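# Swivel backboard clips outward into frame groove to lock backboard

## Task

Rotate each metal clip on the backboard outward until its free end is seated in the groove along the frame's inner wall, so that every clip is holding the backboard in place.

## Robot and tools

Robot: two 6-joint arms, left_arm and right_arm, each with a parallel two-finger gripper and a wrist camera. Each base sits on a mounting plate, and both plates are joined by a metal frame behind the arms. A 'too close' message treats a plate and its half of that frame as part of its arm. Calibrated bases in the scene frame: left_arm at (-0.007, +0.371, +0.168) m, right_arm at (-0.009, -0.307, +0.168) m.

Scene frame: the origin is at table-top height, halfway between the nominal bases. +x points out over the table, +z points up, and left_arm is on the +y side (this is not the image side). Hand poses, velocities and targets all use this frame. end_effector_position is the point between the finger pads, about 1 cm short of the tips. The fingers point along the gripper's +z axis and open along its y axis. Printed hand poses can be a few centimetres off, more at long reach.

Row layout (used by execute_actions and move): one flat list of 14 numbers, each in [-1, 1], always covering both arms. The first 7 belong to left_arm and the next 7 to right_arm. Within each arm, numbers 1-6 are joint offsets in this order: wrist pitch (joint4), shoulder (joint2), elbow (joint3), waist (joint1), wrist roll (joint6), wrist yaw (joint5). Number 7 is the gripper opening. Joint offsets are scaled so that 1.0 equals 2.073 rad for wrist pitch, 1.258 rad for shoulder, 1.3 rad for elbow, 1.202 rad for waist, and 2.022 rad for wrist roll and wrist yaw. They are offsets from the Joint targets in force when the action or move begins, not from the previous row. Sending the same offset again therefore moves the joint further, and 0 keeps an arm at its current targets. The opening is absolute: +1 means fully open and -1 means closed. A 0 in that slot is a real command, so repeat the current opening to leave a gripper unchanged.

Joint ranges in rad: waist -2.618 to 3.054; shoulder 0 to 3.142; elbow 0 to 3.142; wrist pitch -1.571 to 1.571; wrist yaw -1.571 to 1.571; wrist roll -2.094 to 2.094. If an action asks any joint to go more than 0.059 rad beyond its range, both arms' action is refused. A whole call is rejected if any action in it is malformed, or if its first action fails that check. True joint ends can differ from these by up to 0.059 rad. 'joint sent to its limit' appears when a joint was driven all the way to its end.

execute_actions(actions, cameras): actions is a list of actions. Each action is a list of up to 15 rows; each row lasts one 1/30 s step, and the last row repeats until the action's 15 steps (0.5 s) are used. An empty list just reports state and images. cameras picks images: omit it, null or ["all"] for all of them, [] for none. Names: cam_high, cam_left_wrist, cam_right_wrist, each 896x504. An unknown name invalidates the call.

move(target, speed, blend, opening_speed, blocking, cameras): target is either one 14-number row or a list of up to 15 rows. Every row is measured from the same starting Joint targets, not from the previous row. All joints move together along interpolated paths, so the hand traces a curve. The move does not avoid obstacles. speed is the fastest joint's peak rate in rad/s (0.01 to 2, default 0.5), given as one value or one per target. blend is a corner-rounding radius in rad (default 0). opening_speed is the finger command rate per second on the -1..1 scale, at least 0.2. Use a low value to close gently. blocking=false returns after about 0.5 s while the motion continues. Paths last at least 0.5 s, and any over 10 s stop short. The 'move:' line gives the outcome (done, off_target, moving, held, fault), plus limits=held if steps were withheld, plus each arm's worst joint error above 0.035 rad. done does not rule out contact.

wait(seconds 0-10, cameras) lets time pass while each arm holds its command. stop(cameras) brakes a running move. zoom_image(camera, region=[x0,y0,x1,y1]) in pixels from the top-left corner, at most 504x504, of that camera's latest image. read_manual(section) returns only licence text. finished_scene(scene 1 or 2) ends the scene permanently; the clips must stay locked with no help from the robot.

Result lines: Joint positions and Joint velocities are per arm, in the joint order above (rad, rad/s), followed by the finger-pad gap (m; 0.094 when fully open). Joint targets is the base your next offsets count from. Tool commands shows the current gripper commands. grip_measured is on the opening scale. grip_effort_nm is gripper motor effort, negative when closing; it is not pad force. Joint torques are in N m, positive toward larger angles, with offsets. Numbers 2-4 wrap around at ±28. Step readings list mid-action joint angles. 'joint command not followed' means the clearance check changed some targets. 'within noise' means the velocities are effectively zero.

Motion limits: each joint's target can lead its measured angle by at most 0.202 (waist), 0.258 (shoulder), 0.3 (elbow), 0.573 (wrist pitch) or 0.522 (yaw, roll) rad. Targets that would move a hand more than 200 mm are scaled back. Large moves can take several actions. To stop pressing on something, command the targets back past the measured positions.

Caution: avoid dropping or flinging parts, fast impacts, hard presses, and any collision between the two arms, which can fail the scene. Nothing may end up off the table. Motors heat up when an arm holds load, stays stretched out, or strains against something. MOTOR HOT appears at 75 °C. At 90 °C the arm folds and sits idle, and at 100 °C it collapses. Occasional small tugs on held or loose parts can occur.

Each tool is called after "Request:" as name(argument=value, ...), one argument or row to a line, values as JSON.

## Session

Scene 1 done. Starting scene 2.

Request:
execute_actions(
  actions=[],
)

Scene clock: 0.00 s.
left_arm: end_effector_position=(+0.4140, +0.1248, +0.1489) grip_measured=+1.000 grip_effort_nm=n/a end_effector_quat_wxyz=(-0.007, -0.542, +0.841, -0.004) | right_arm: end_effector_position=(+0.0777, -0.5496, +0.1016) grip_measured=+1.000 grip_effort_nm=n/a end_effector_quat_wxyz=(+0.019, -0.341, +0.938, +0.057)
Joint names: [wrist pitch, shoulder, elbow, waist, wrist roll, wrist yaw]
Joint positions: left_arm=[-1.176 2.54 2.148 -0.595 -1.683 -0.023 0.094] | right_arm=[-0.619 1.882 0.853 -1.243 -1.959 -0.046 0.094]
Joint velocities: within noise
Joint torques (N m): no reading
Motor temperatures (°C): left_arm=[19 29 16 18 18 18 17] | right_arm=[16 19 20 18 21 19 17]
Heat: left arm: 29 °C; right arm: 21 °C.
Joint targets: left_arm=[-1.182 2.539 2.151 -0.595 -1.683 -0.028] | right_arm=[-0.625 1.874 0.859 -1.243 -1.960 -0.052]
Tool commands: left_gripper/opening=+1.0 right_gripper/opening=+1.0
camera_calibration:
cam_left_wrist: T_world_to_cam=[[0.901826, -0.431307, -0.0261403, -0.310491], [-0.378671, -0.818011, 0.432973, 0.233185], [-0.208127, -0.380568, -0.901028, 0.352001], [0, 0, 0, 1]] pos_world=[0.44157, 0.190792, 0.208084]
cam_right_wrist: T_world_to_cam=[[0.635147, -0.768456, -0.0778664, -0.467053], [-0.707143, -0.619083, 0.341591, -0.277563], [-0.310704, -0.161898, -0.936617, 0.119638], [0, 0, 0, 1]] pos_world=[0.137543, -0.511375, 0.170501]

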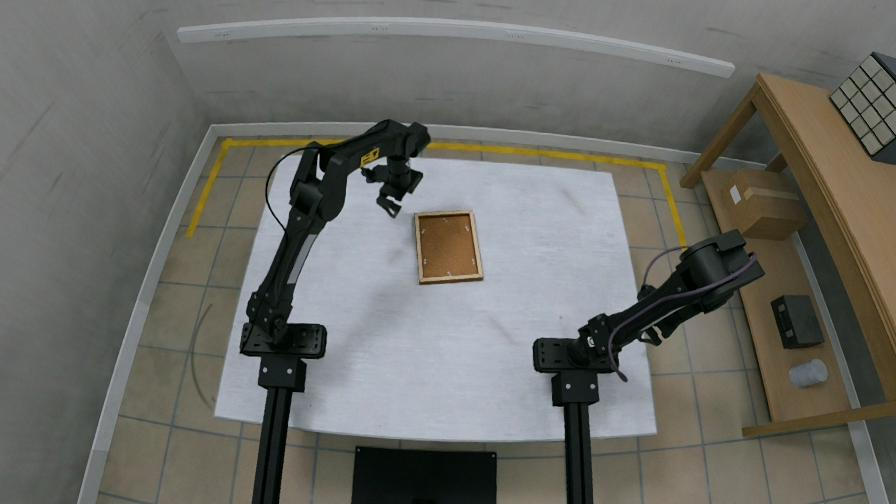

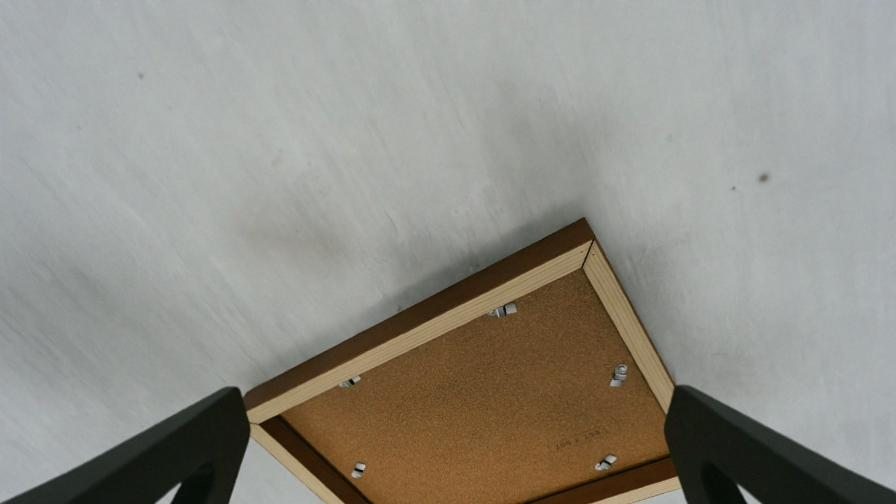

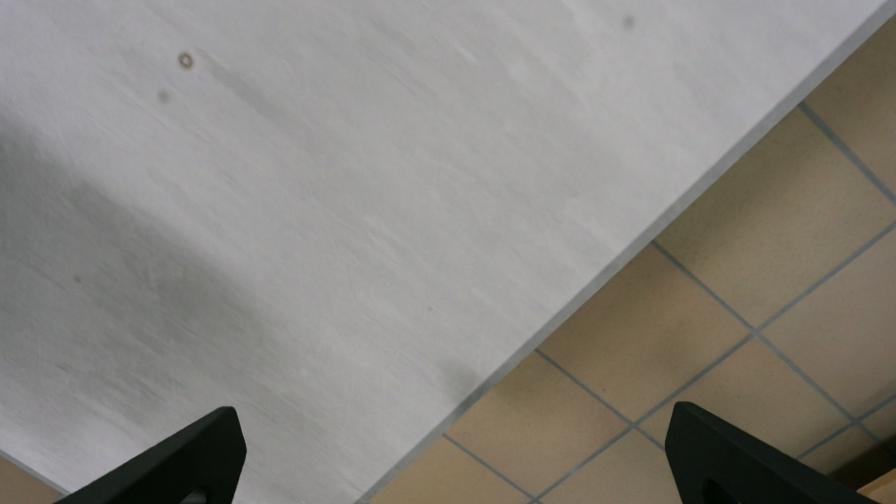

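Request:
move(
  target=[-0.009,-0.77,-0.732,0.661,0.3,0,0.064,-0.183,0.204,0.608,0.9,0.3,0.008,0.064],
  speed=0.8,
  cameras=["cam_high"],
)

Scene clock: 18.63 s.
left_arm: end_effector_position=(+0.2586, +0.4481, +0.2608) grip_measured=+0.066 grip_effort_nm=-0.125 end_effector_quat_wxyz=(-0.016, -0.620, +0.784, +0.005) | right_arm: end_effector_position=(+0.4077, -0.3739, +0.1882) grip_measured=+0.066 grip_effort_nm=-0.149 end_effector_quat_wxyz=(+0.041, -0.559, +0.828, +0.005)
Joint names: [wrist pitch, shoulder, elbow, waist, wrist roll, wrist yaw]
Joint positions: left_arm=[-1.202 1.588 1.216 0.199 -1.083 -0.023 0.05] | right_arm=[-0.992 2.12 1.621 -0.157 -1.361 -0.037 0.05]
Joint velocities: within noise
Joint torques (N m): left_arm=[-0.06 -7.92 5.49 -0.16 0.1 -0.05] | right_arm=[0.34 -10.51 7.46 0.1 0.04 -0.04]
Motor temperatures (°C): left_arm=[19 33 17 18 18 18 17] | right_arm=[16 20 21 18 21 19 17]
Heat: left arm: 33 °C; right arm: 21 °C.
Joint targets: left_arm=[-1.201 1.570 1.200 0.199 -1.076 -0.028] | right_arm=[-1.005 2.131 1.649 -0.161 -1.353 -0.036]
move: done
Images, in order (width x height): cam_high 896x504.

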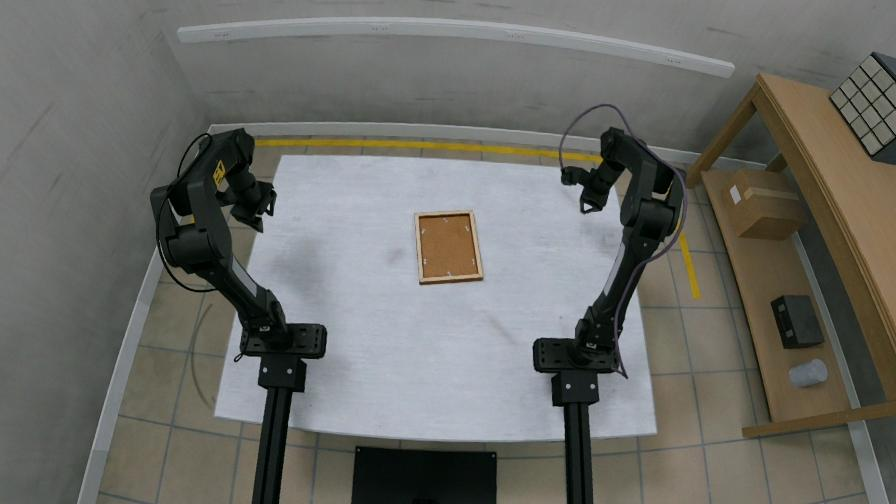

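Request:
move(
  target=[0,0,0,0,0,0,0.064,0,0,0,0.808,0.184,0,0.064],
  speed=0.9,
  cameras=["cam_right_wrist","cam_high"],
)

Request:
zoom_image(
  camera="cam_high",
  region=[390, 190, 510, 300],
)

Scene clock: 23.13 s.
left_arm: end_effector_position=(+0.2586, +0.4481, +0.2608) grip_measured=+0.066 grip_effort_nm=-0.129 end_effector_quat_wxyz=(-0.016, -0.620, +0.784, +0.005) | right_arm: end_effector_position=(+0.2808, -0.0031, +0.2032) grip_measured=+0.066 grip_effort_nm=-0.154 end_effector_quat_wxyz=(-0.046, +0.778, -0.626, -0.032)
Joint names: [wrist pitch, shoulder, elbow, waist, wrist roll, wrist yaw]
Joint positions: left_arm=[-1.202 1.588 1.216 0.199 -1.083 -0.023 0.05] | right_arm=[-0.995 2.12 1.621 0.814 -0.989 -0.033 0.05]
Joint velocities: within noise
Joint torques (N m): left_arm=[-0.03 -7.77 5.55 -0.12 0.07 -0.01] | right_arm=[0.41 -10.29 7.51 0.24 0.04 -0.1]
Motor temperatures (°C): left_arm=[19 33 17 18 18 18 17] | right_arm=[17 21 22 18 21 19 17]
Heat: left arm: 33 °C; right arm: 22 °C.
Joint targets: left_arm=[-1.201 1.570 1.200 0.199 -1.076 -0.028] | right_arm=[-1.005 2.131 1.649 0.811 -0.981 -0.036]
move: done
camera_calibration:
cam_right_wrist: T_world_to_cam=[[0.97828, 0.202014, 0.0464711, -0.286809], [0.177993, -0.933538, 0.311167, -0.0736478], [0.106242, -0.296136, -0.949219, 0.251473], [0, 0, 0, 1]] pos_world=[0.266971, 0.0636567, 0.274948]
Images, in order (width x height): cam_high 896x504, cam_right_wrist 896x504.

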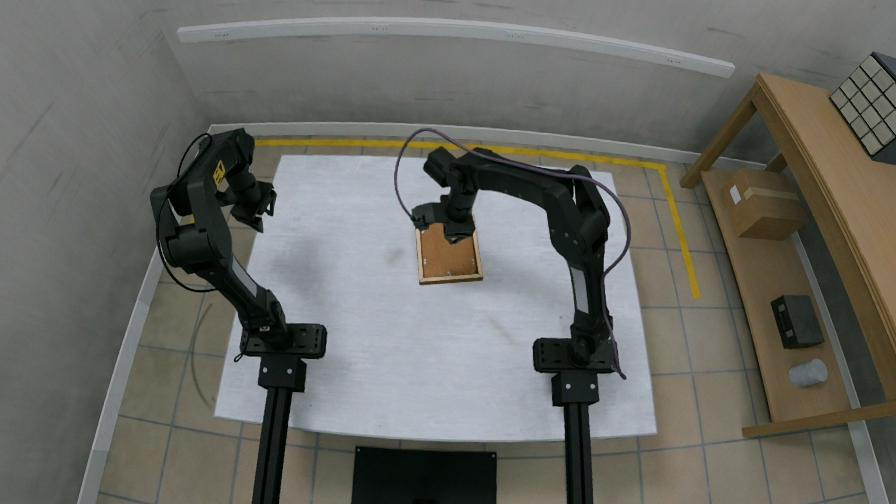

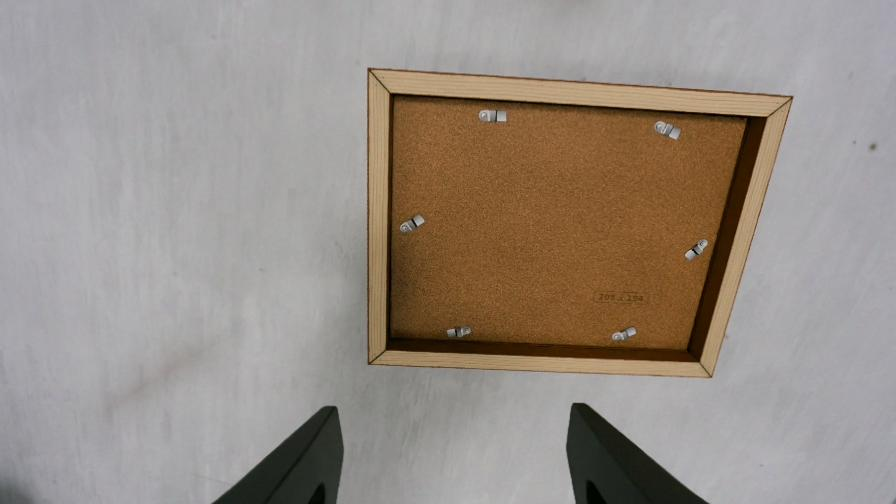

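Scaled by 4.200.

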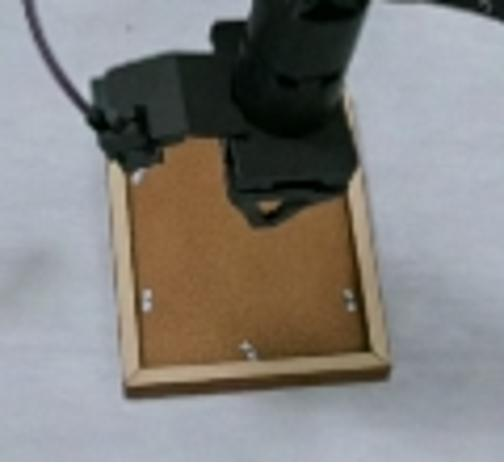

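Request:
zoom_image(
  camera="cam_right_wrist",
  region=[360, 180, 480, 260],
)

Request:
zoom_image(
  camera="cam_right_wrist",
  region=[450, 80, 570, 160],
)

Request:
zoom_image(
  camera="cam_right_wrist",
  region=[610, 80, 730, 160],
)

Request:
zoom_image(
  camera="cam_right_wrist",
  region=[650, 210, 770, 290],
)

Request:
zoom_image(
  camera="cam_right_wrist",
  region=[570, 300, 690, 380],
)

Request:
zoom_image(
  camera="cam_right_wrist",
  region=[400, 300, 520, 380],
)

Scaled by 4.200.

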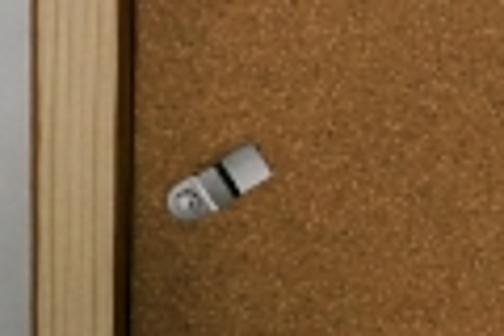

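Scaled by 4.200.

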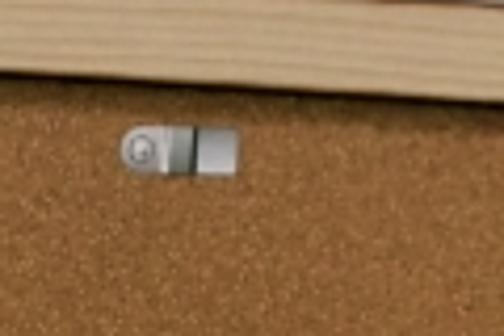

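Scaled by 4.200.

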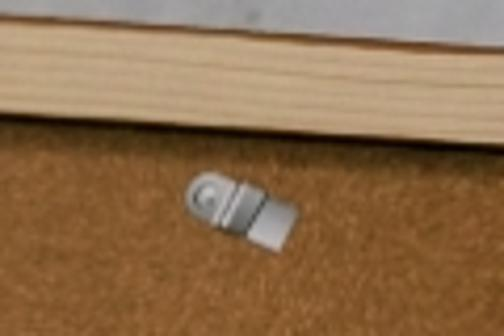

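Scaled by 4.200.

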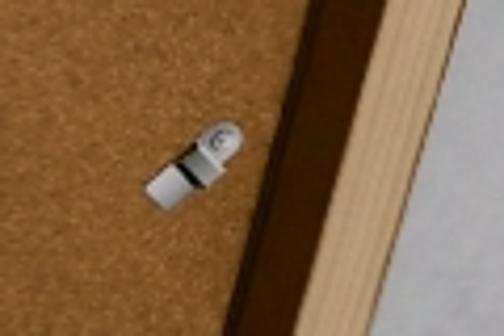

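Scaled by 4.200.

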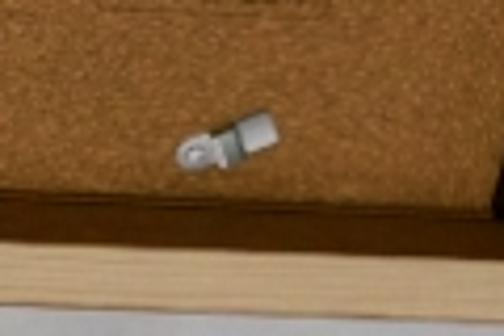

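Scaled by 4.200.

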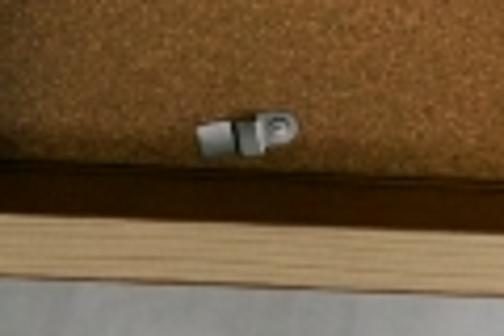

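Request:
move(
  target=[0,0,0,0,0,0,0.064,0.182,0.181,-0.199,-0.113,0.747,0.055,0.0],
  speed=0.7,
  cameras=["cam_right_wrist","cam_left_wrist"],
)

Scene clock: 197.13 s.
left_arm: end_effector_position=(+0.2586, +0.4481, +0.2608) grip_measured=+0.066 grip_effort_nm=-0.125 end_effector_quat_wxyz=(-0.016, -0.620, +0.784, +0.005) | right_arm: end_effector_position=(+0.3039, -0.0701, +0.0628) grip_measured=+0.002 grip_effort_nm=-0.149 end_effector_quat_wxyz=(+0.000, -0.072, +0.997, -0.013)
Joint names: [wrist pitch, shoulder, elbow, waist, wrist roll, wrist yaw]
Joint positions: left_arm=[-1.202 1.588 1.216 0.199 -1.083 -0.023 0.05] | right_arm=[-0.638 2.35 1.4 0.68 0.521 0.061 0.047]
Joint velocities: within noise
Joint torques (N m): left_arm=[-0.04 -7.8 5.44 -0.14 0.07 -0.03] | right_arm=[0.44 -11 3.73 0.02 0.05 0.14]
Motor temperatures (°C): left_arm=[20 31 18 18 18 18 17] | right_arm=[17 25 24 18 21 19 17]
Heat: left arm: 31 °C; right arm: 25 °C.
Joint targets: left_arm=[-1.201 1.570 1.200 0.199 -1.076 -0.028] | right_arm=[-0.627 2.358 1.390 0.674 0.529 0.075]
move: done
camera_calibration:
cam_left_wrist: T_world_to_cam=[[0.96671, -0.25046, -0.0523622, -0.118902], [-0.203669, -0.877064, 0.435061, 0.370978], [-0.15489, -0.409914, -0.898877, 0.542304], [0, 0, 0, 1]] pos_world=[0.274498, 0.517889, 0.31984]
cam_right_wrist: T_world_to_cam=[[0.134414, -0.990071, 0.041131, -0.116062], [-0.904835, -0.105708, 0.412432, 0.284169], [-0.403989, -0.0926532, -0.91006, 0.262731], [0, 0, 0, 1]] pos_world=[0.378867, -0.0605277, 0.126674]
Images, in order (width x height): cam_left_wrist 896x504, cam_right_wrist 896x504.

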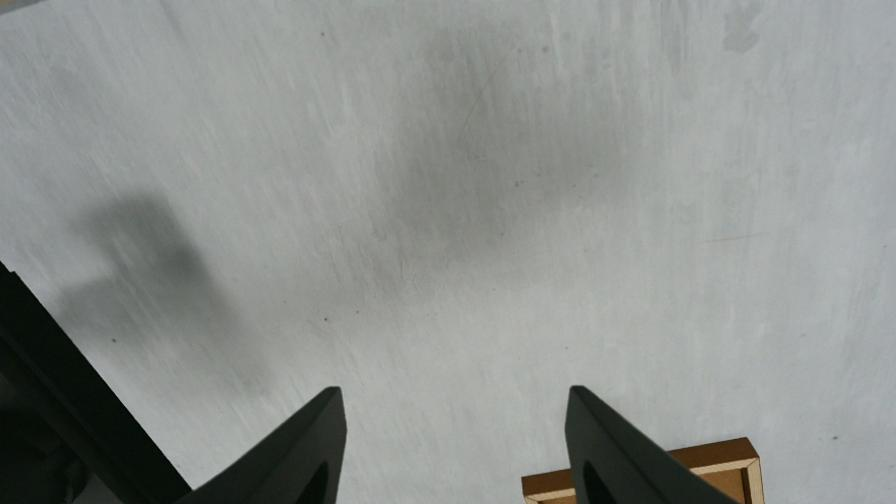

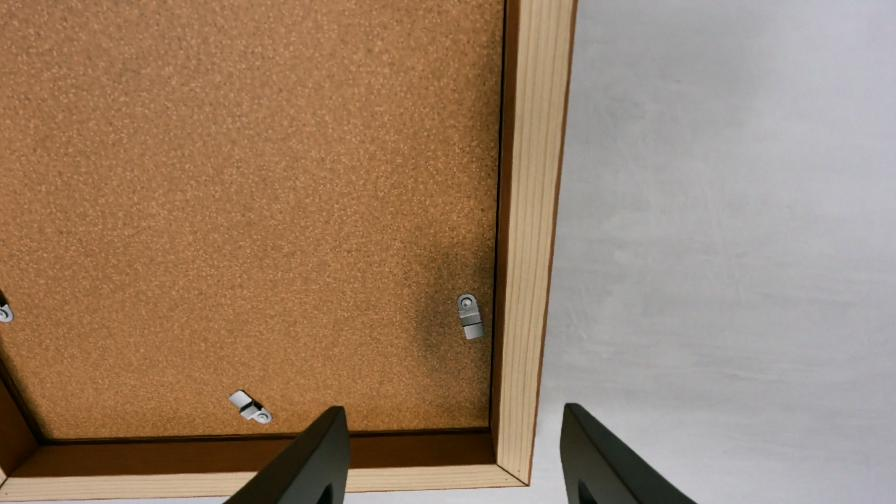

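Request:
wait(
  seconds=0,
  cameras=["cam_high"],
)

Request:
zoom_image(
  camera="cam_high",
  region=[390, 190, 510, 300],
)

Scene clock: 214.47 s.
left_arm: end_effector_position=(+0.2586, +0.4481, +0.2608) grip_measured=+0.066 grip_effort_nm=-0.125 end_effector_quat_wxyz=(-0.016, -0.620, +0.784, +0.005) | right_arm: end_effector_position=(+0.3041, -0.0700, +0.0628) grip_measured=+0.002 grip_effort_nm=-0.149 end_effector_quat_wxyz=(+0.000, -0.071, +0.997, -0.012)
Joint names: [wrist pitch, shoulder, elbow, waist, wrist roll, wrist yaw]
Joint positions: left_arm=[-1.202 1.588 1.216 0.199 -1.083 -0.023 0.05] | right_arm=[-0.637 2.35 1.4 0.68 0.522 0.061 0.047]
Joint velocities: within noise
Joint torques (N m): left_arm=[-0.1 -7.76 5.53 -0.17 0.11 -0.05] | right_arm=[0.43 -10.97 3.7 0.06 0.05 0.15]
Motor temperatures (°C): left_arm=[20 31 18 18 18 18 17] | right_arm=[17 26 23 18 21 19 17]
Heat: left arm: 31 °C; right arm: 26 °C.
Joint targets: left_arm=[-1.201 1.570 1.200 0.199 -1.076 -0.028] | right_arm=[-0.627 2.358 1.390 0.674 0.529 0.075]
Tool commands: left_gripper/opening=+0.064 right_gripper/opening=+0.0
Images, in order (width x height): cam_high 896x504.

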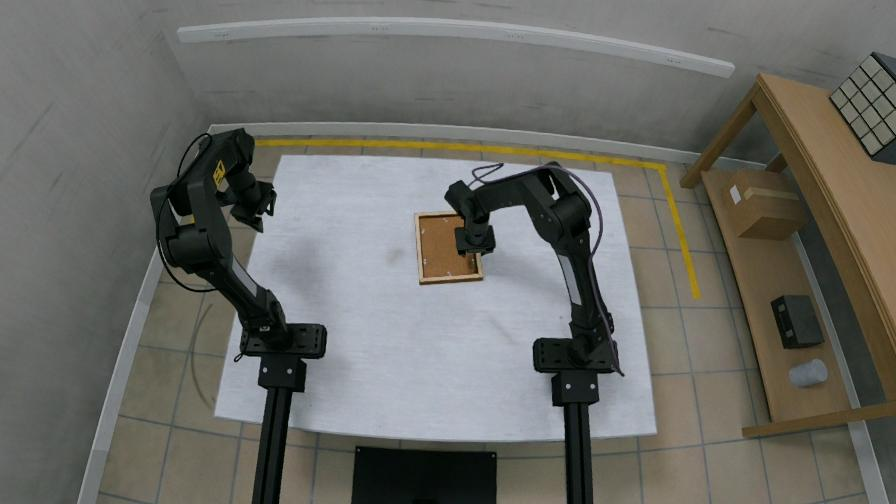

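Scaled by 4.200.

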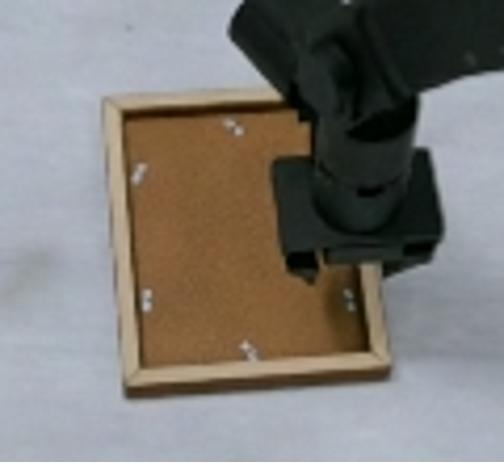

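Request:
move(
  target=[0,0,0,0,0,0,0.064,0.047,0.0223,-0.0562,-0.0324,-0.0386,0,0.0],
  speed=0.3,
  cameras=["cam_right_wrist"],
)

Request:
zoom_image(
  camera="cam_right_wrist",
  region=[320, 260, 600, 460],
)

Scene clock: 295.17 s.
left_arm: end_effector_position=(+0.2586, +0.4481, +0.2608) grip_measured=+0.066 grip_effort_nm=-0.120 end_effector_quat_wxyz=(-0.016, -0.620, +0.784, +0.005) | right_arm: end_effector_position=(+0.3012, -0.0903, +0.0381) grip_measured=+0.002 grip_effort_nm=-0.154 end_effector_quat_wxyz=(-0.004, -0.083, +0.996, -0.015)
Joint names: [wrist pitch, shoulder, elbow, waist, wrist roll, wrist yaw]
Joint positions: left_arm=[-1.202 1.588 1.216 0.199 -1.082 -0.023 0.05] | right_arm=[-0.541 2.378 1.326 0.64 0.459 0.062 0.047]
Joint velocities: within noise
Joint torques (N m): left_arm=[-0.09 -7.92 5.46 0.01 0.08 0] | right_arm=[0.43 -10.8 3.47 0.1 -0.11 0.13]
Motor temperatures (°C): left_arm=[20 31 18 18 18 18 17] | right_arm=[17 27 22 18 21 19 17]
Heat: left arm: 31 °C; right arm: 27 °C.
Joint targets: left_arm=[-1.201 1.570 1.200 0.199 -1.076 -0.028] | right_arm=[-0.530 2.387 1.318 0.636 0.451 0.075]
move: done
camera_calibration:
cam_right_wrist: T_world_to_cam=[[0.157211, -0.986529, 0.0452208, -0.141386], [-0.899341, -0.124098, 0.419267, 0.286172], [-0.408007, -0.106582, -0.906736, 0.237097], [0, 0, 0, 1]] pos_world=[0.376331, -0.078698, 0.101395]
Images, in order (width x height): cam_right_wrist 896x504.

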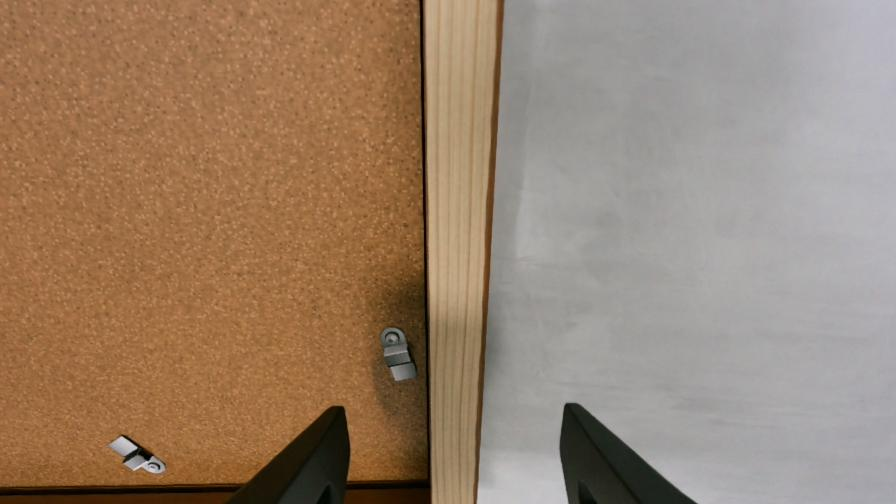

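Scaled by 1.800.

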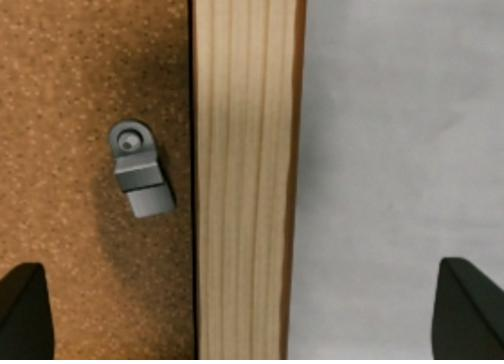

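Request:
move(
  target=[0,0,0,0,0,0,0.064,0.0212,0.0457,0.0262,0,0,0,0.0],
  speed=0.1,
  cameras=["cam_right_wrist"],
)

Request:
zoom_image(
  camera="cam_right_wrist",
  region=[320, 260, 600, 460],
)

Scene clock: 311.83 s.
left_arm: end_effector_position=(+0.2586, +0.4481, +0.2608) grip_measured=+0.066 grip_effort_nm=-0.129 end_effector_quat_wxyz=(-0.016, -0.620, +0.784, +0.005) | right_arm: end_effector_position=(+0.2997, -0.0907, +0.0216) grip_measured=+0.002 grip_effort_nm=-0.144 end_effector_quat_wxyz=(-0.006, -0.084, +0.996, -0.017)
Joint names: [wrist pitch, shoulder, elbow, waist, wrist roll, wrist yaw]
Joint positions: left_arm=[-1.202 1.588 1.216 0.199 -1.082 -0.023 0.05] | right_arm=[-0.504 2.425 1.33 0.64 0.457 0.062 0.047]
Joint velocities: within noise
Joint torques (N m): left_arm=[-0.07 -7.91 5.46 -0.13 0.08 -0.03] | right_arm=[0.5 -9.94 5.52 0.12 -0.09 0.13]
Motor temperatures (°C): left_arm=[20 31 18 18 18 18 17] | right_arm=[17 26 22 18 21 19 17]
Heat: left arm: 31 °C; right arm: 26 °C.
Joint targets: left_arm=[-1.201 1.570 1.200 0.199 -1.076 -0.028] | right_arm=[-0.486 2.444 1.352 0.636 0.451 0.075]
move: done
camera_calibration:
cam_right_wrist: T_world_to_cam=[[0.159625, -0.98598, 0.0486068, -0.141518], [-0.896787, -0.12425, 0.424659, 0.290755], [-0.412666, -0.111376, -0.904048, 0.222408], [0, 0, 0, 1]] pos_world=[0.375115, -0.0786365, 0.0844751]
Images, in order (width x height): cam_right_wrist 896x504.

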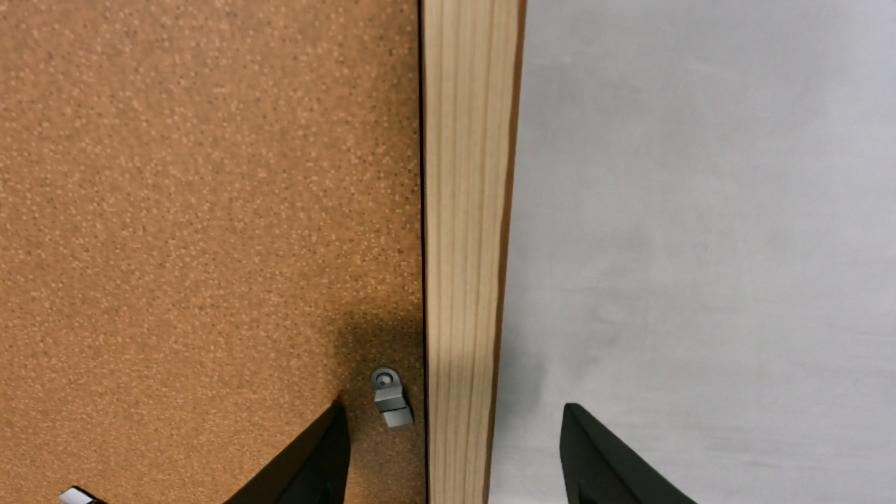

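Scaled by 1.800.

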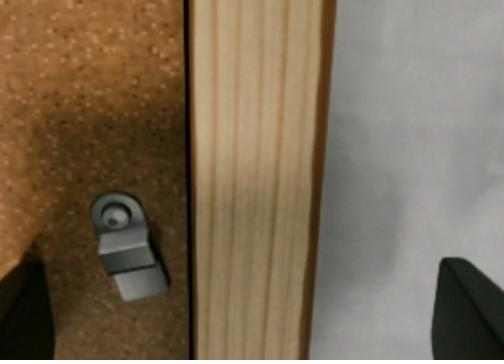

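Request:
move(
  target=[0,0,0,0,0,0,0.064,0,0.007,0.0175,0,0,0,0.0],
  speed=0.1,
  cameras=["cam_right_wrist"],
)

Request:
zoom_image(
  camera="cam_right_wrist",
  region=[320, 260, 600, 460],
)

Scene clock: 321.83 s.
left_arm: end_effector_position=(+0.2586, +0.4481, +0.2608) grip_measured=+0.066 grip_effort_nm=-0.129 end_effector_quat_wxyz=(-0.016, -0.620, +0.784, +0.005) | right_arm: end_effector_position=(+0.3053, -0.0866, +0.0215) grip_measured=+0.002 grip_effort_nm=-0.149 end_effector_quat_wxyz=(-0.001, -0.084, +0.996, -0.014)
Joint names: [wrist pitch, shoulder, elbow, waist, wrist roll, wrist yaw]
Joint positions: left_arm=[-1.202 1.588 1.216 0.199 -1.082 -0.023 0.05] | right_arm=[-0.504 2.435 1.351 0.64 0.457 0.062 0.047]
Joint velocities: within noise
Joint torques (N m): left_arm=[-0.05 -7.9 5.46 -0.12 0.11 0] | right_arm=[0.53 -10.18 5.65 0.14 -0.1 0.13]
Motor temperatures (°C): left_arm=[20 31 18 18 18 18 17] | right_arm=[17 25 23 18 21 19 17]
Heat: left arm: 31 °C; right arm: 25 °C.
Joint targets: left_arm=[-1.201 1.570 1.200 0.199 -1.076 -0.028] | right_arm=[-0.486 2.453 1.374 0.636 0.451 0.075]
move: done
camera_calibration:
cam_right_wrist: T_world_to_cam=[[0.15869, -0.986385, 0.0431587, -0.138056], [-0.901005, -0.126801, 0.414864, 0.297621], [-0.403743, -0.104721, -0.908859, 0.222996], [0, 0, 0, 1]] pos_world=[0.380099, -0.0750855, 0.0851587]
Images, in order (width x height): cam_right_wrist 896x504.

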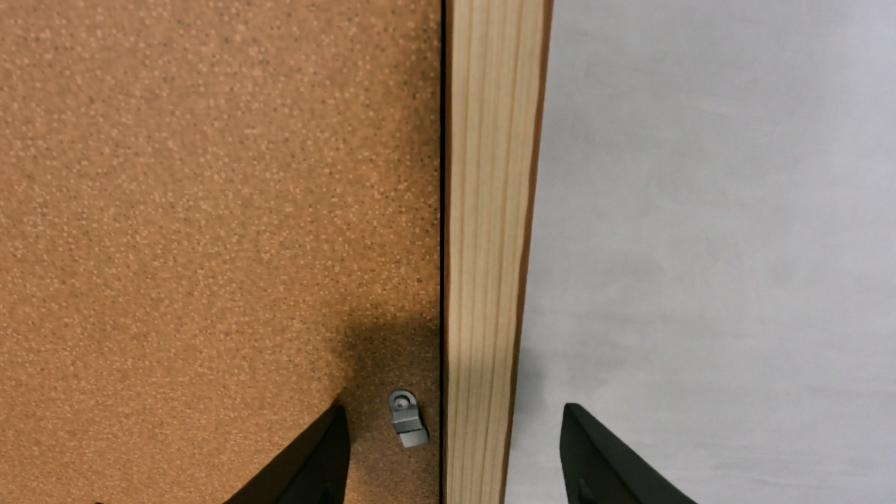

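Scaled by 1.800.

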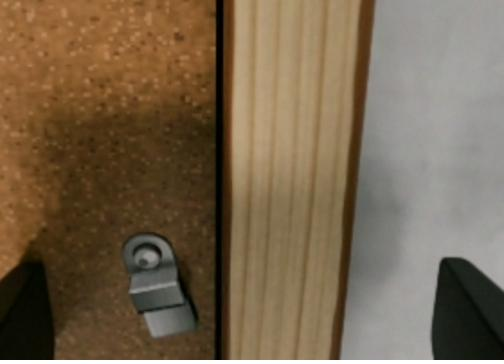

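Request:
move(
  target=[
    [0,0,0,0,0,0,0.064,0,-0.05,-0.045,0,0,0,0.0],
    [0,0,0,0,0,0,0.064,0,-0.007,-0.037,0,0,0,0.0],
  ],
  speed=0.15,
  cameras=["cam_right_wrist"],
)

Request:
zoom_image(
  camera="cam_right_wrist",
  region=[320, 260, 600, 460],
)

Scene clock: 337.13 s.
left_arm: end_effector_position=(+0.2586, +0.4481, +0.2608) grip_measured=+0.066 grip_effort_nm=-0.110 end_effector_quat_wxyz=(-0.016, -0.620, +0.784, +0.005) | right_arm: end_effector_position=(+0.3016, -0.0892, +0.0213) grip_measured=+0.002 grip_effort_nm=-0.144 end_effector_quat_wxyz=(-0.002, -0.084, +0.996, -0.014)
Joint names: [wrist pitch, shoulder, elbow, waist, wrist roll, wrist yaw]
Joint positions: left_arm=[-1.202 1.588 1.216 0.199 -1.082 -0.023 0.05] | right_arm=[-0.494 2.426 1.33 0.64 0.457 0.062 0.047]
Joint velocities: within noise
Joint torques (N m): left_arm=[-0.08 -7.83 5.5 -0.16 0.08 -0.06] | right_arm=[0.42 -10.03 3.6 0.08 -0.1 0.13]
Motor temperatures (°C): left_arm=[20 31 18 18 18 18 17] | right_arm=[17 25 23 18 21 19 17]
Heat: left arm: 31 °C; right arm: 25 °C.
Joint targets: left_arm=[-1.201 1.570 1.200 0.199 -1.076 -0.028] | right_arm=[-0.486 2.444 1.326 0.636 0.451 0.075]
move: done
camera_calibration:
cam_right_wrist: T_world_to_cam=[[0.15889, -0.9863, 0.0443515, -0.140128], [-0.90009, -0.126249, 0.417011, 0.29379], [-0.405699, -0.106179, -0.907818, 0.221574], [0, 0, 0, 1]] pos_world=[0.376595, -0.0775908, 0.0848501]
Images, in order (width x height): cam_right_wrist 896x504.

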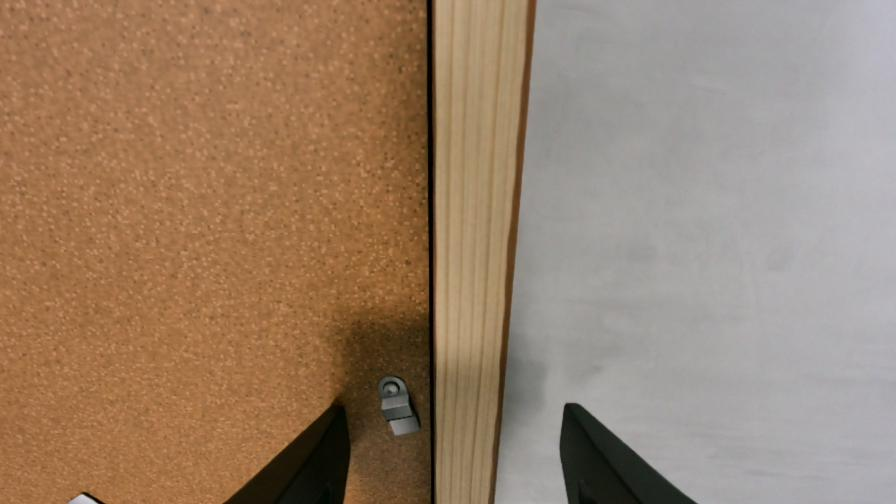

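Scaled by 1.800.

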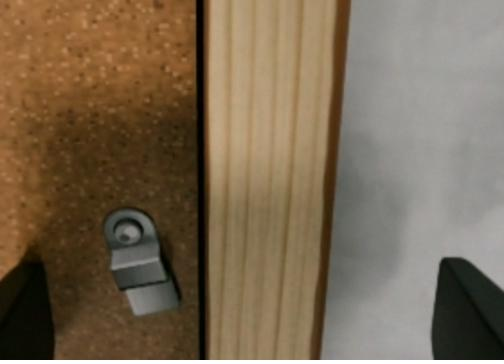

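Request:
move(
  target=[0,0,0,0,0,0,0.064,0,0,0,0,0,0,-0.35],
  opening_speed=0.4,
  cameras=[],
)

Request:
move(
  target=[0,0,0,0,0,0,0.064,0,0,0,0,0,0,-0.46],
  opening_speed=0.3,
  cameras=["cam_right_wrist"],
)

Request:
zoom_image(
  camera="cam_right_wrist",
  region=[340, 340, 520, 470],
)

Scene clock: 345.90 s.
left_arm: end_effector_position=(+0.2586, +0.4481, +0.2608) grip_measured=+0.066 grip_effort_nm=-0.115 end_effector_quat_wxyz=(-0.016, -0.620, +0.784, +0.005) | right_arm: end_effector_position=(+0.3018, -0.0891, +0.0212) grip_measured=-0.348 grip_effort_nm=-0.159 end_effector_quat_wxyz=(-0.002, -0.084, +0.996, -0.014)
Joint names: [wrist pitch, shoulder, elbow, waist, wrist roll, wrist yaw]
Joint positions: left_arm=[-1.202 1.588 1.216 0.199 -1.082 -0.023 0.05] | right_arm=[-0.493 2.426 1.33 0.64 0.457 0.062 0.031]
Joint velocities: within noise
Joint torques (N m): left_arm=[-0.02 -7.97 5.53 -0.05 0.11 -0.05] | right_arm=[0.41 -10.09 3.62 0.09 -0.09 0.12]
Motor temperatures (°C): left_arm=[20 31 18 18 18 18 17] | right_arm=[17 25 23 18 21 19 17]
Heat: left arm: 31 °C; right arm: 25 °C.
Joint targets: left_arm=[-1.201 1.570 1.200 0.199 -1.076 -0.028] | right_arm=[-0.486 2.444 1.326 0.636 0.451 0.075]
move: done
No camera images: "cameras" was empty.

Scene clock: 346.47 s.
left_arm: end_effector_position=(+0.2586, +0.4481, +0.2608) grip_measured=+0.066 grip_effort_nm=-0.120 end_effector_quat_wxyz=(-0.016, -0.620, +0.784, +0.005) | right_arm: end_effector_position=(+0.3023, -0.0884, +0.0210) grip_measured=-0.458 grip_effort_nm=-0.168 end_effector_quat_wxyz=(-0.001, -0.084, +0.996, -0.013)
Joint names: [wrist pitch, shoulder, elbow, waist, wrist roll, wrist yaw]
Joint positions: left_arm=[-1.202 1.588 1.216 0.199 -1.082 -0.023 0.05] | right_arm=[-0.489 2.427 1.33 0.64 0.457 0.061 0.025]
Joint velocities: within noise
Joint torques (N m): left_arm=[-0.08 -7.9 5.52 -0.09 0.12 -0.04] | right_arm=[0.37 -10.11 3.62 0.12 -0.09 0.14]
Motor temperatures (°C): left_arm=[20 31 18 18 18 18 17] | right_arm=[17 25 23 18 21 19 17]
Heat: left arm: 31 °C; right arm: 25 °C.
Joint targets: left_arm=[-1.201 1.570 1.200 0.199 -1.076 -0.028] | right_arm=[-0.486 2.444 1.326 0.636 0.451 0.075]
move: done
camera_calibration:
cam_right_wrist: T_world_to_cam=[[0.158592, -0.986488, 0.0411141, -0.13926], [-0.901159, -0.127608, 0.414281, 0.294883], [-0.403437, -0.102752, -0.90922, 0.221308], [0, 0, 0, 1]] pos_world=[0.377106, -0.0770089, 0.0847787]
Images, in order (width x height): cam_right_wrist 896x504.

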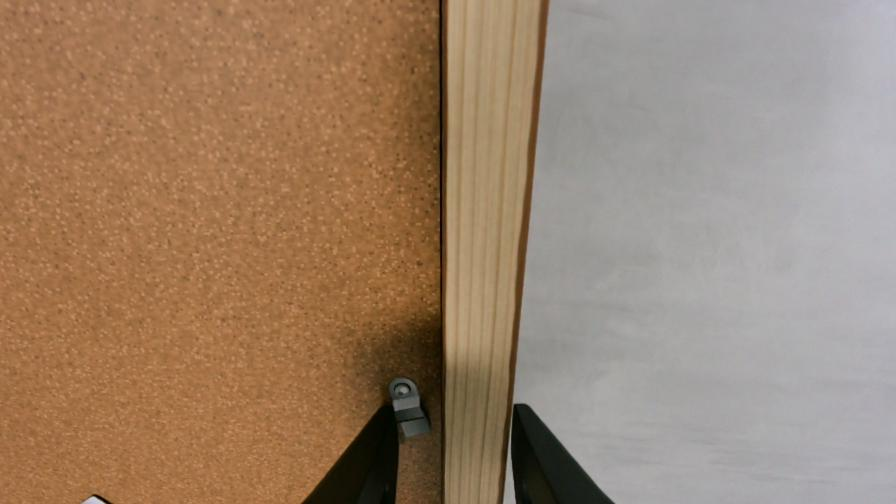

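Scaled by 2.800.

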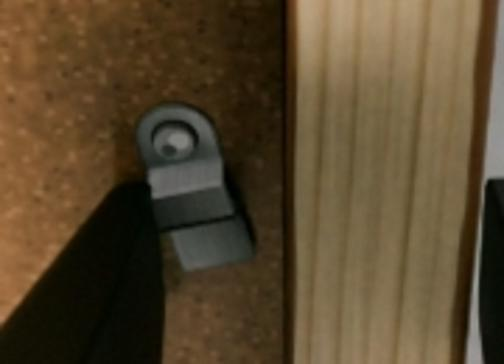

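Request:
move(
  target=[0,0,0,0,0,0,0.064,0,0,0,0,0,0,-0.54],
  opening_speed=0.3,
  cameras=["cam_right_wrist"],
)

Request:
zoom_image(
  camera="cam_right_wrist",
  region=[340, 340, 520, 470],
)

Request:
move(
  target=[0,0,0,0,0,0,0.064,0,0,0,0,0,0,-0.60],
  opening_speed=0.3,
  cameras=[],
)

Request:
wait(
  seconds=0,
  cameras=["cam_right_wrist"],
)

Request:
zoom_image(
  camera="cam_right_wrist",
  region=[340, 340, 520, 470],
)

Scene clock: 354.57 s.
left_arm: end_effector_position=(+0.2586, +0.4481, +0.2608) grip_measured=+0.066 grip_effort_nm=-0.125 end_effector_quat_wxyz=(-0.016, -0.620, +0.784, +0.005) | right_arm: end_effector_position=(+0.3027, -0.0881, +0.0210) grip_measured=-0.537 grip_effort_nm=-0.222 end_effector_quat_wxyz=(+0.000, -0.084, +0.996, -0.012)
Joint names: [wrist pitch, shoulder, elbow, waist, wrist roll, wrist yaw]
Joint positions: left_arm=[-1.202 1.588 1.216 0.199 -1.082 -0.023 0.05] | right_arm=[-0.488 2.427 1.33 0.64 0.457 0.061 0.022]
Joint velocities: within noise
Joint torques (N m): left_arm=[-0.08 -7.88 5.37 -0.01 0.06 -0.04] | right_arm=[0.36 -10.1 3.62 0.16 -0.1 0.14]
Motor temperatures (°C): left_arm=[20 31 18 18 18 18 17] | right_arm=[17 25 22 18 21 19 17]
Heat: left arm: 31 °C; right arm: 25 °C.
Joint targets: left_arm=[-1.201 1.570 1.200 0.199 -1.076 -0.028] | right_arm=[-0.486 2.444 1.326 0.636 0.451 0.075]
move: done
camera_calibration:
cam_right_wrist: T_world_to_cam=[[0.158454, -0.986545, 0.0402615, -0.138993], [-0.901808, -0.127999, 0.412744, 0.295462], [-0.402037, -0.101709, -0.909957, 0.221169], [0, 0, 0, 1]] pos_world=[0.377393, -0.0768089, 0.0849001]
Images, in order (width x height): cam_right_wrist 896x504.

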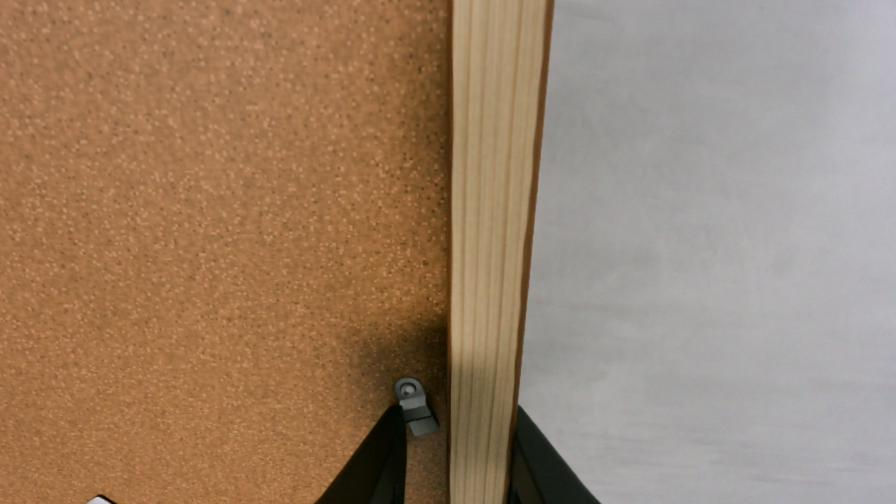

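Scaled by 2.800.

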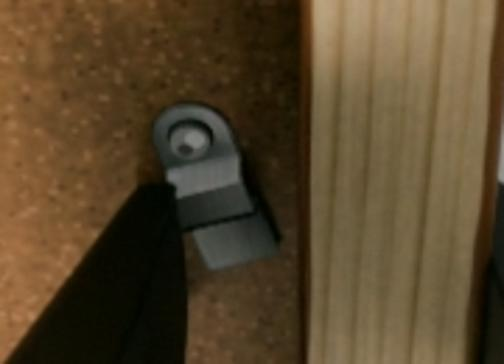

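Scene clock: 355.07 s.
left_arm: end_effector_position=(+0.2586, +0.4481, +0.2608) grip_measured=+0.066 grip_effort_nm=-0.129 end_effector_quat_wxyz=(-0.016, -0.620, +0.784, +0.005) | right_arm: end_effector_position=(+0.3028, -0.0893, +0.0211) grip_measured=-0.596 grip_effort_nm=-0.232 end_effector_quat_wxyz=(+0.000, -0.084, +0.996, -0.015)
Joint names: [wrist pitch, shoulder, elbow, waist, wrist roll, wrist yaw]
Joint positions: left_arm=[-1.202 1.588 1.216 0.199 -1.082 -0.023 0.05] | right_arm=[-0.49 2.427 1.33 0.64 0.456 0.067 0.019]
Joint velocities: within noise
Joint torques (N m): left_arm=[-0.08 -7.83 5.53 0.08 0.11 -0.01] | right_arm=[0.38 -10.11 3.6 0.12 -0.09 0.09]
Motor temperatures (°C): left_arm=[20 31 18 18 18 18 17] | right_arm=[17 25 22 18 21 19 17]
Heat: left arm: 31 °C; right arm: 25 °C.
Joint targets: left_arm=[-1.201 1.570 1.200 0.199 -1.076 -0.028] | right_arm=[-0.486 2.444 1.326 0.636 0.451 0.075]
move: done
No camera images: "cameras" was empty.

Scene clock: 355.07 s.
left_arm: end_effector_position=(+0.2586, +0.4481, +0.2608) grip_measured=+0.066 grip_effort_nm=-0.129 end_effector_quat_wxyz=(-0.016, -0.620, +0.784, +0.005) | right_arm: end_effector_position=(+0.3028, -0.0893, +0.0211) grip_measured=-0.596 grip_effort_nm=-0.232 end_effector_quat_wxyz=(+0.000, -0.084, +0.996, -0.015)
Joint names: [wrist pitch, shoulder, elbow, waist, wrist roll, wrist yaw]
Joint positions: left_arm=[-1.202 1.588 1.216 0.199 -1.082 -0.023 0.05] | right_arm=[-0.49 2.427 1.33 0.64 0.456 0.067 0.019]
Joint velocities: within noise
Joint torques (N m): left_arm=[-0.08 -7.83 5.53 0.08 0.11 -0.01] | right_arm=[0.38 -10.11 3.6 0.12 -0.09 0.09]
Motor temperatures (°C): left_arm=[20 31 18 18 18 18 17] | right_arm=[17 25 22 18 21 19 17]
Heat: left arm: 31 °C; right arm: 25 °C.
Joint targets: left_arm=[-1.201 1.570 1.200 0.199 -1.076 -0.028] | right_arm=[-0.486 2.444 1.326 0.636 0.451 0.075]
Tool commands: left_gripper/opening=+0.064 right_gripper/opening=-0.6
camera_calibration:
cam_right_wrist: T_world_to_cam=[[0.159311, -0.986138, 0.0463932, -0.140512], [-0.902294, -0.126374, 0.412182, 0.295726], [-0.400606, -0.107525, -0.909919, 0.220181], [0, 0, 0, 1]] pos_world=[0.377423, -0.0775164, 0.0849729]
Images, in order (width x height): cam_right_wrist 896x504.

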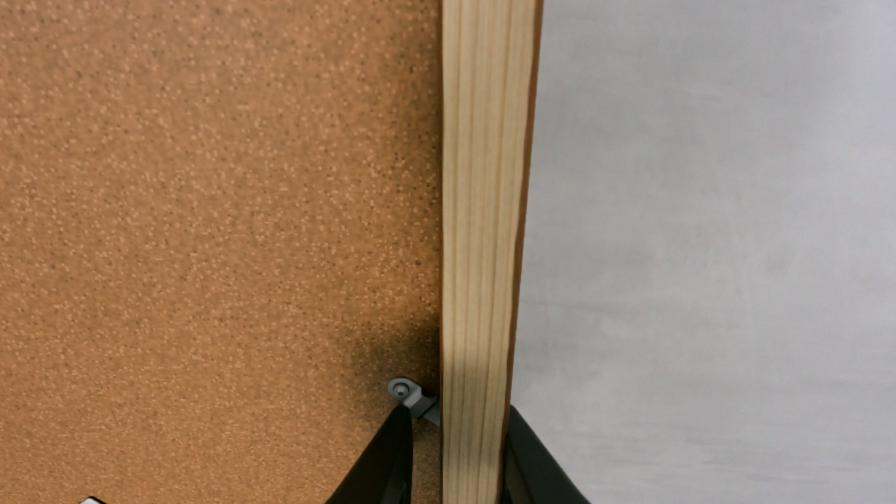

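Scaled by 2.800.

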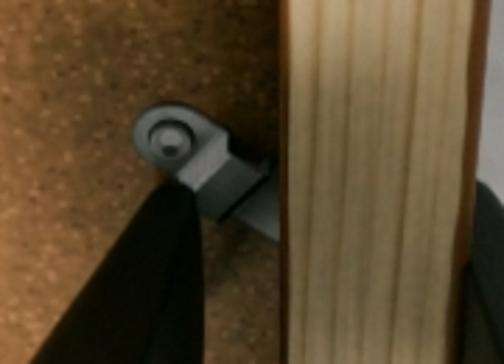

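Request:
move(
  target=[0,0,0,0,0,0,0.064,0,0,0,0,0,0,-0.66],
  opening_speed=0.3,
  cameras=["cam_right_wrist"],
)

Request:
zoom_image(
  camera="cam_right_wrist",
  region=[340, 340, 520, 470],
)

Scene clock: 358.83 s.
left_arm: end_effector_position=(+0.2586, +0.4481, +0.2608) grip_measured=+0.066 grip_effort_nm=-0.125 end_effector_quat_wxyz=(-0.016, -0.620, +0.784, +0.005) | right_arm: end_effector_position=(+0.3030, -0.0898, +0.0211) grip_measured=-0.655 grip_effort_nm=-0.320 end_effector_quat_wxyz=(+0.001, -0.084, +0.996, -0.017)
Joint names: [wrist pitch, shoulder, elbow, waist, wrist roll, wrist yaw]
Joint positions: left_arm=[-1.202 1.588 1.216 0.199 -1.082 -0.023 0.05] | right_arm=[-0.491 2.427 1.33 0.64 0.456 0.07 0.016]
Joint velocities: within noise
Joint torques (N m): left_arm=[-0.09 -7.99 5.61 -0.02 0.08 -0.03] | right_arm=[0.38 -10.1 3.64 0.1 -0.1 0.06]
Motor temperatures (°C): left_arm=[20 31 18 18 18 18 17] | right_arm=[17 25 22 18 21 19 17]
Heat: left arm: 31 °C; right arm: 25 °C.
Joint targets: left_arm=[-1.201 1.570 1.200 0.199 -1.076 -0.028] | right_arm=[-0.486 2.444 1.326 0.636 0.451 0.075]
move: done
camera_calibration:
cam_right_wrist: T_world_to_cam=[[0.159331, -0.985986, 0.0494592, -0.14114], [-0.902764, -0.125241, 0.411499, 0.296056], [-0.399538, -0.110215, -0.910067, 0.219642], [0, 0, 0, 1]] pos_world=[0.377512, -0.0778756, 0.0850434]
Images, in order (width x height): cam_right_wrist 896x504.

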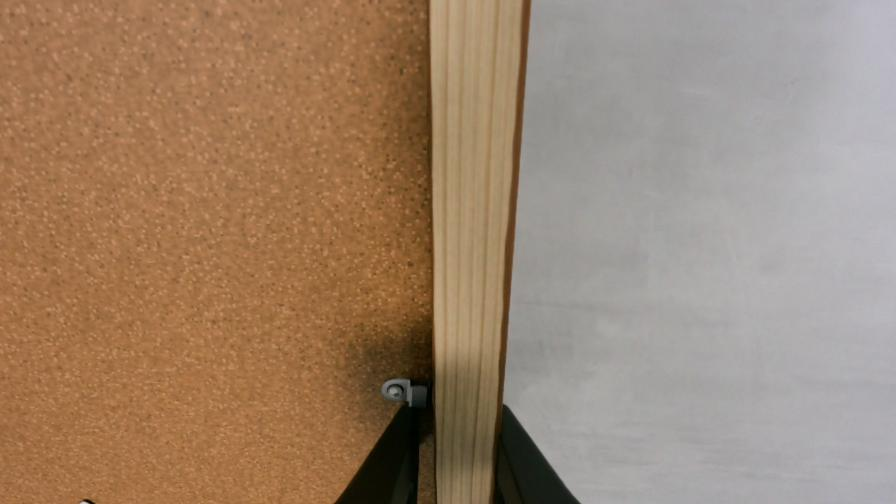

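Scaled by 2.800.

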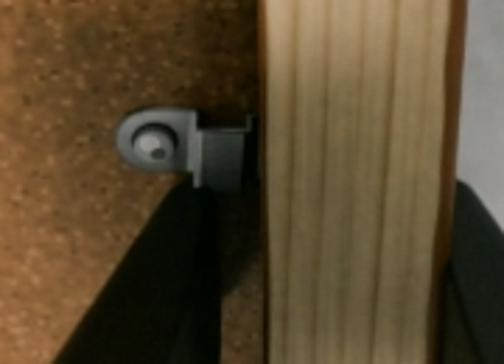

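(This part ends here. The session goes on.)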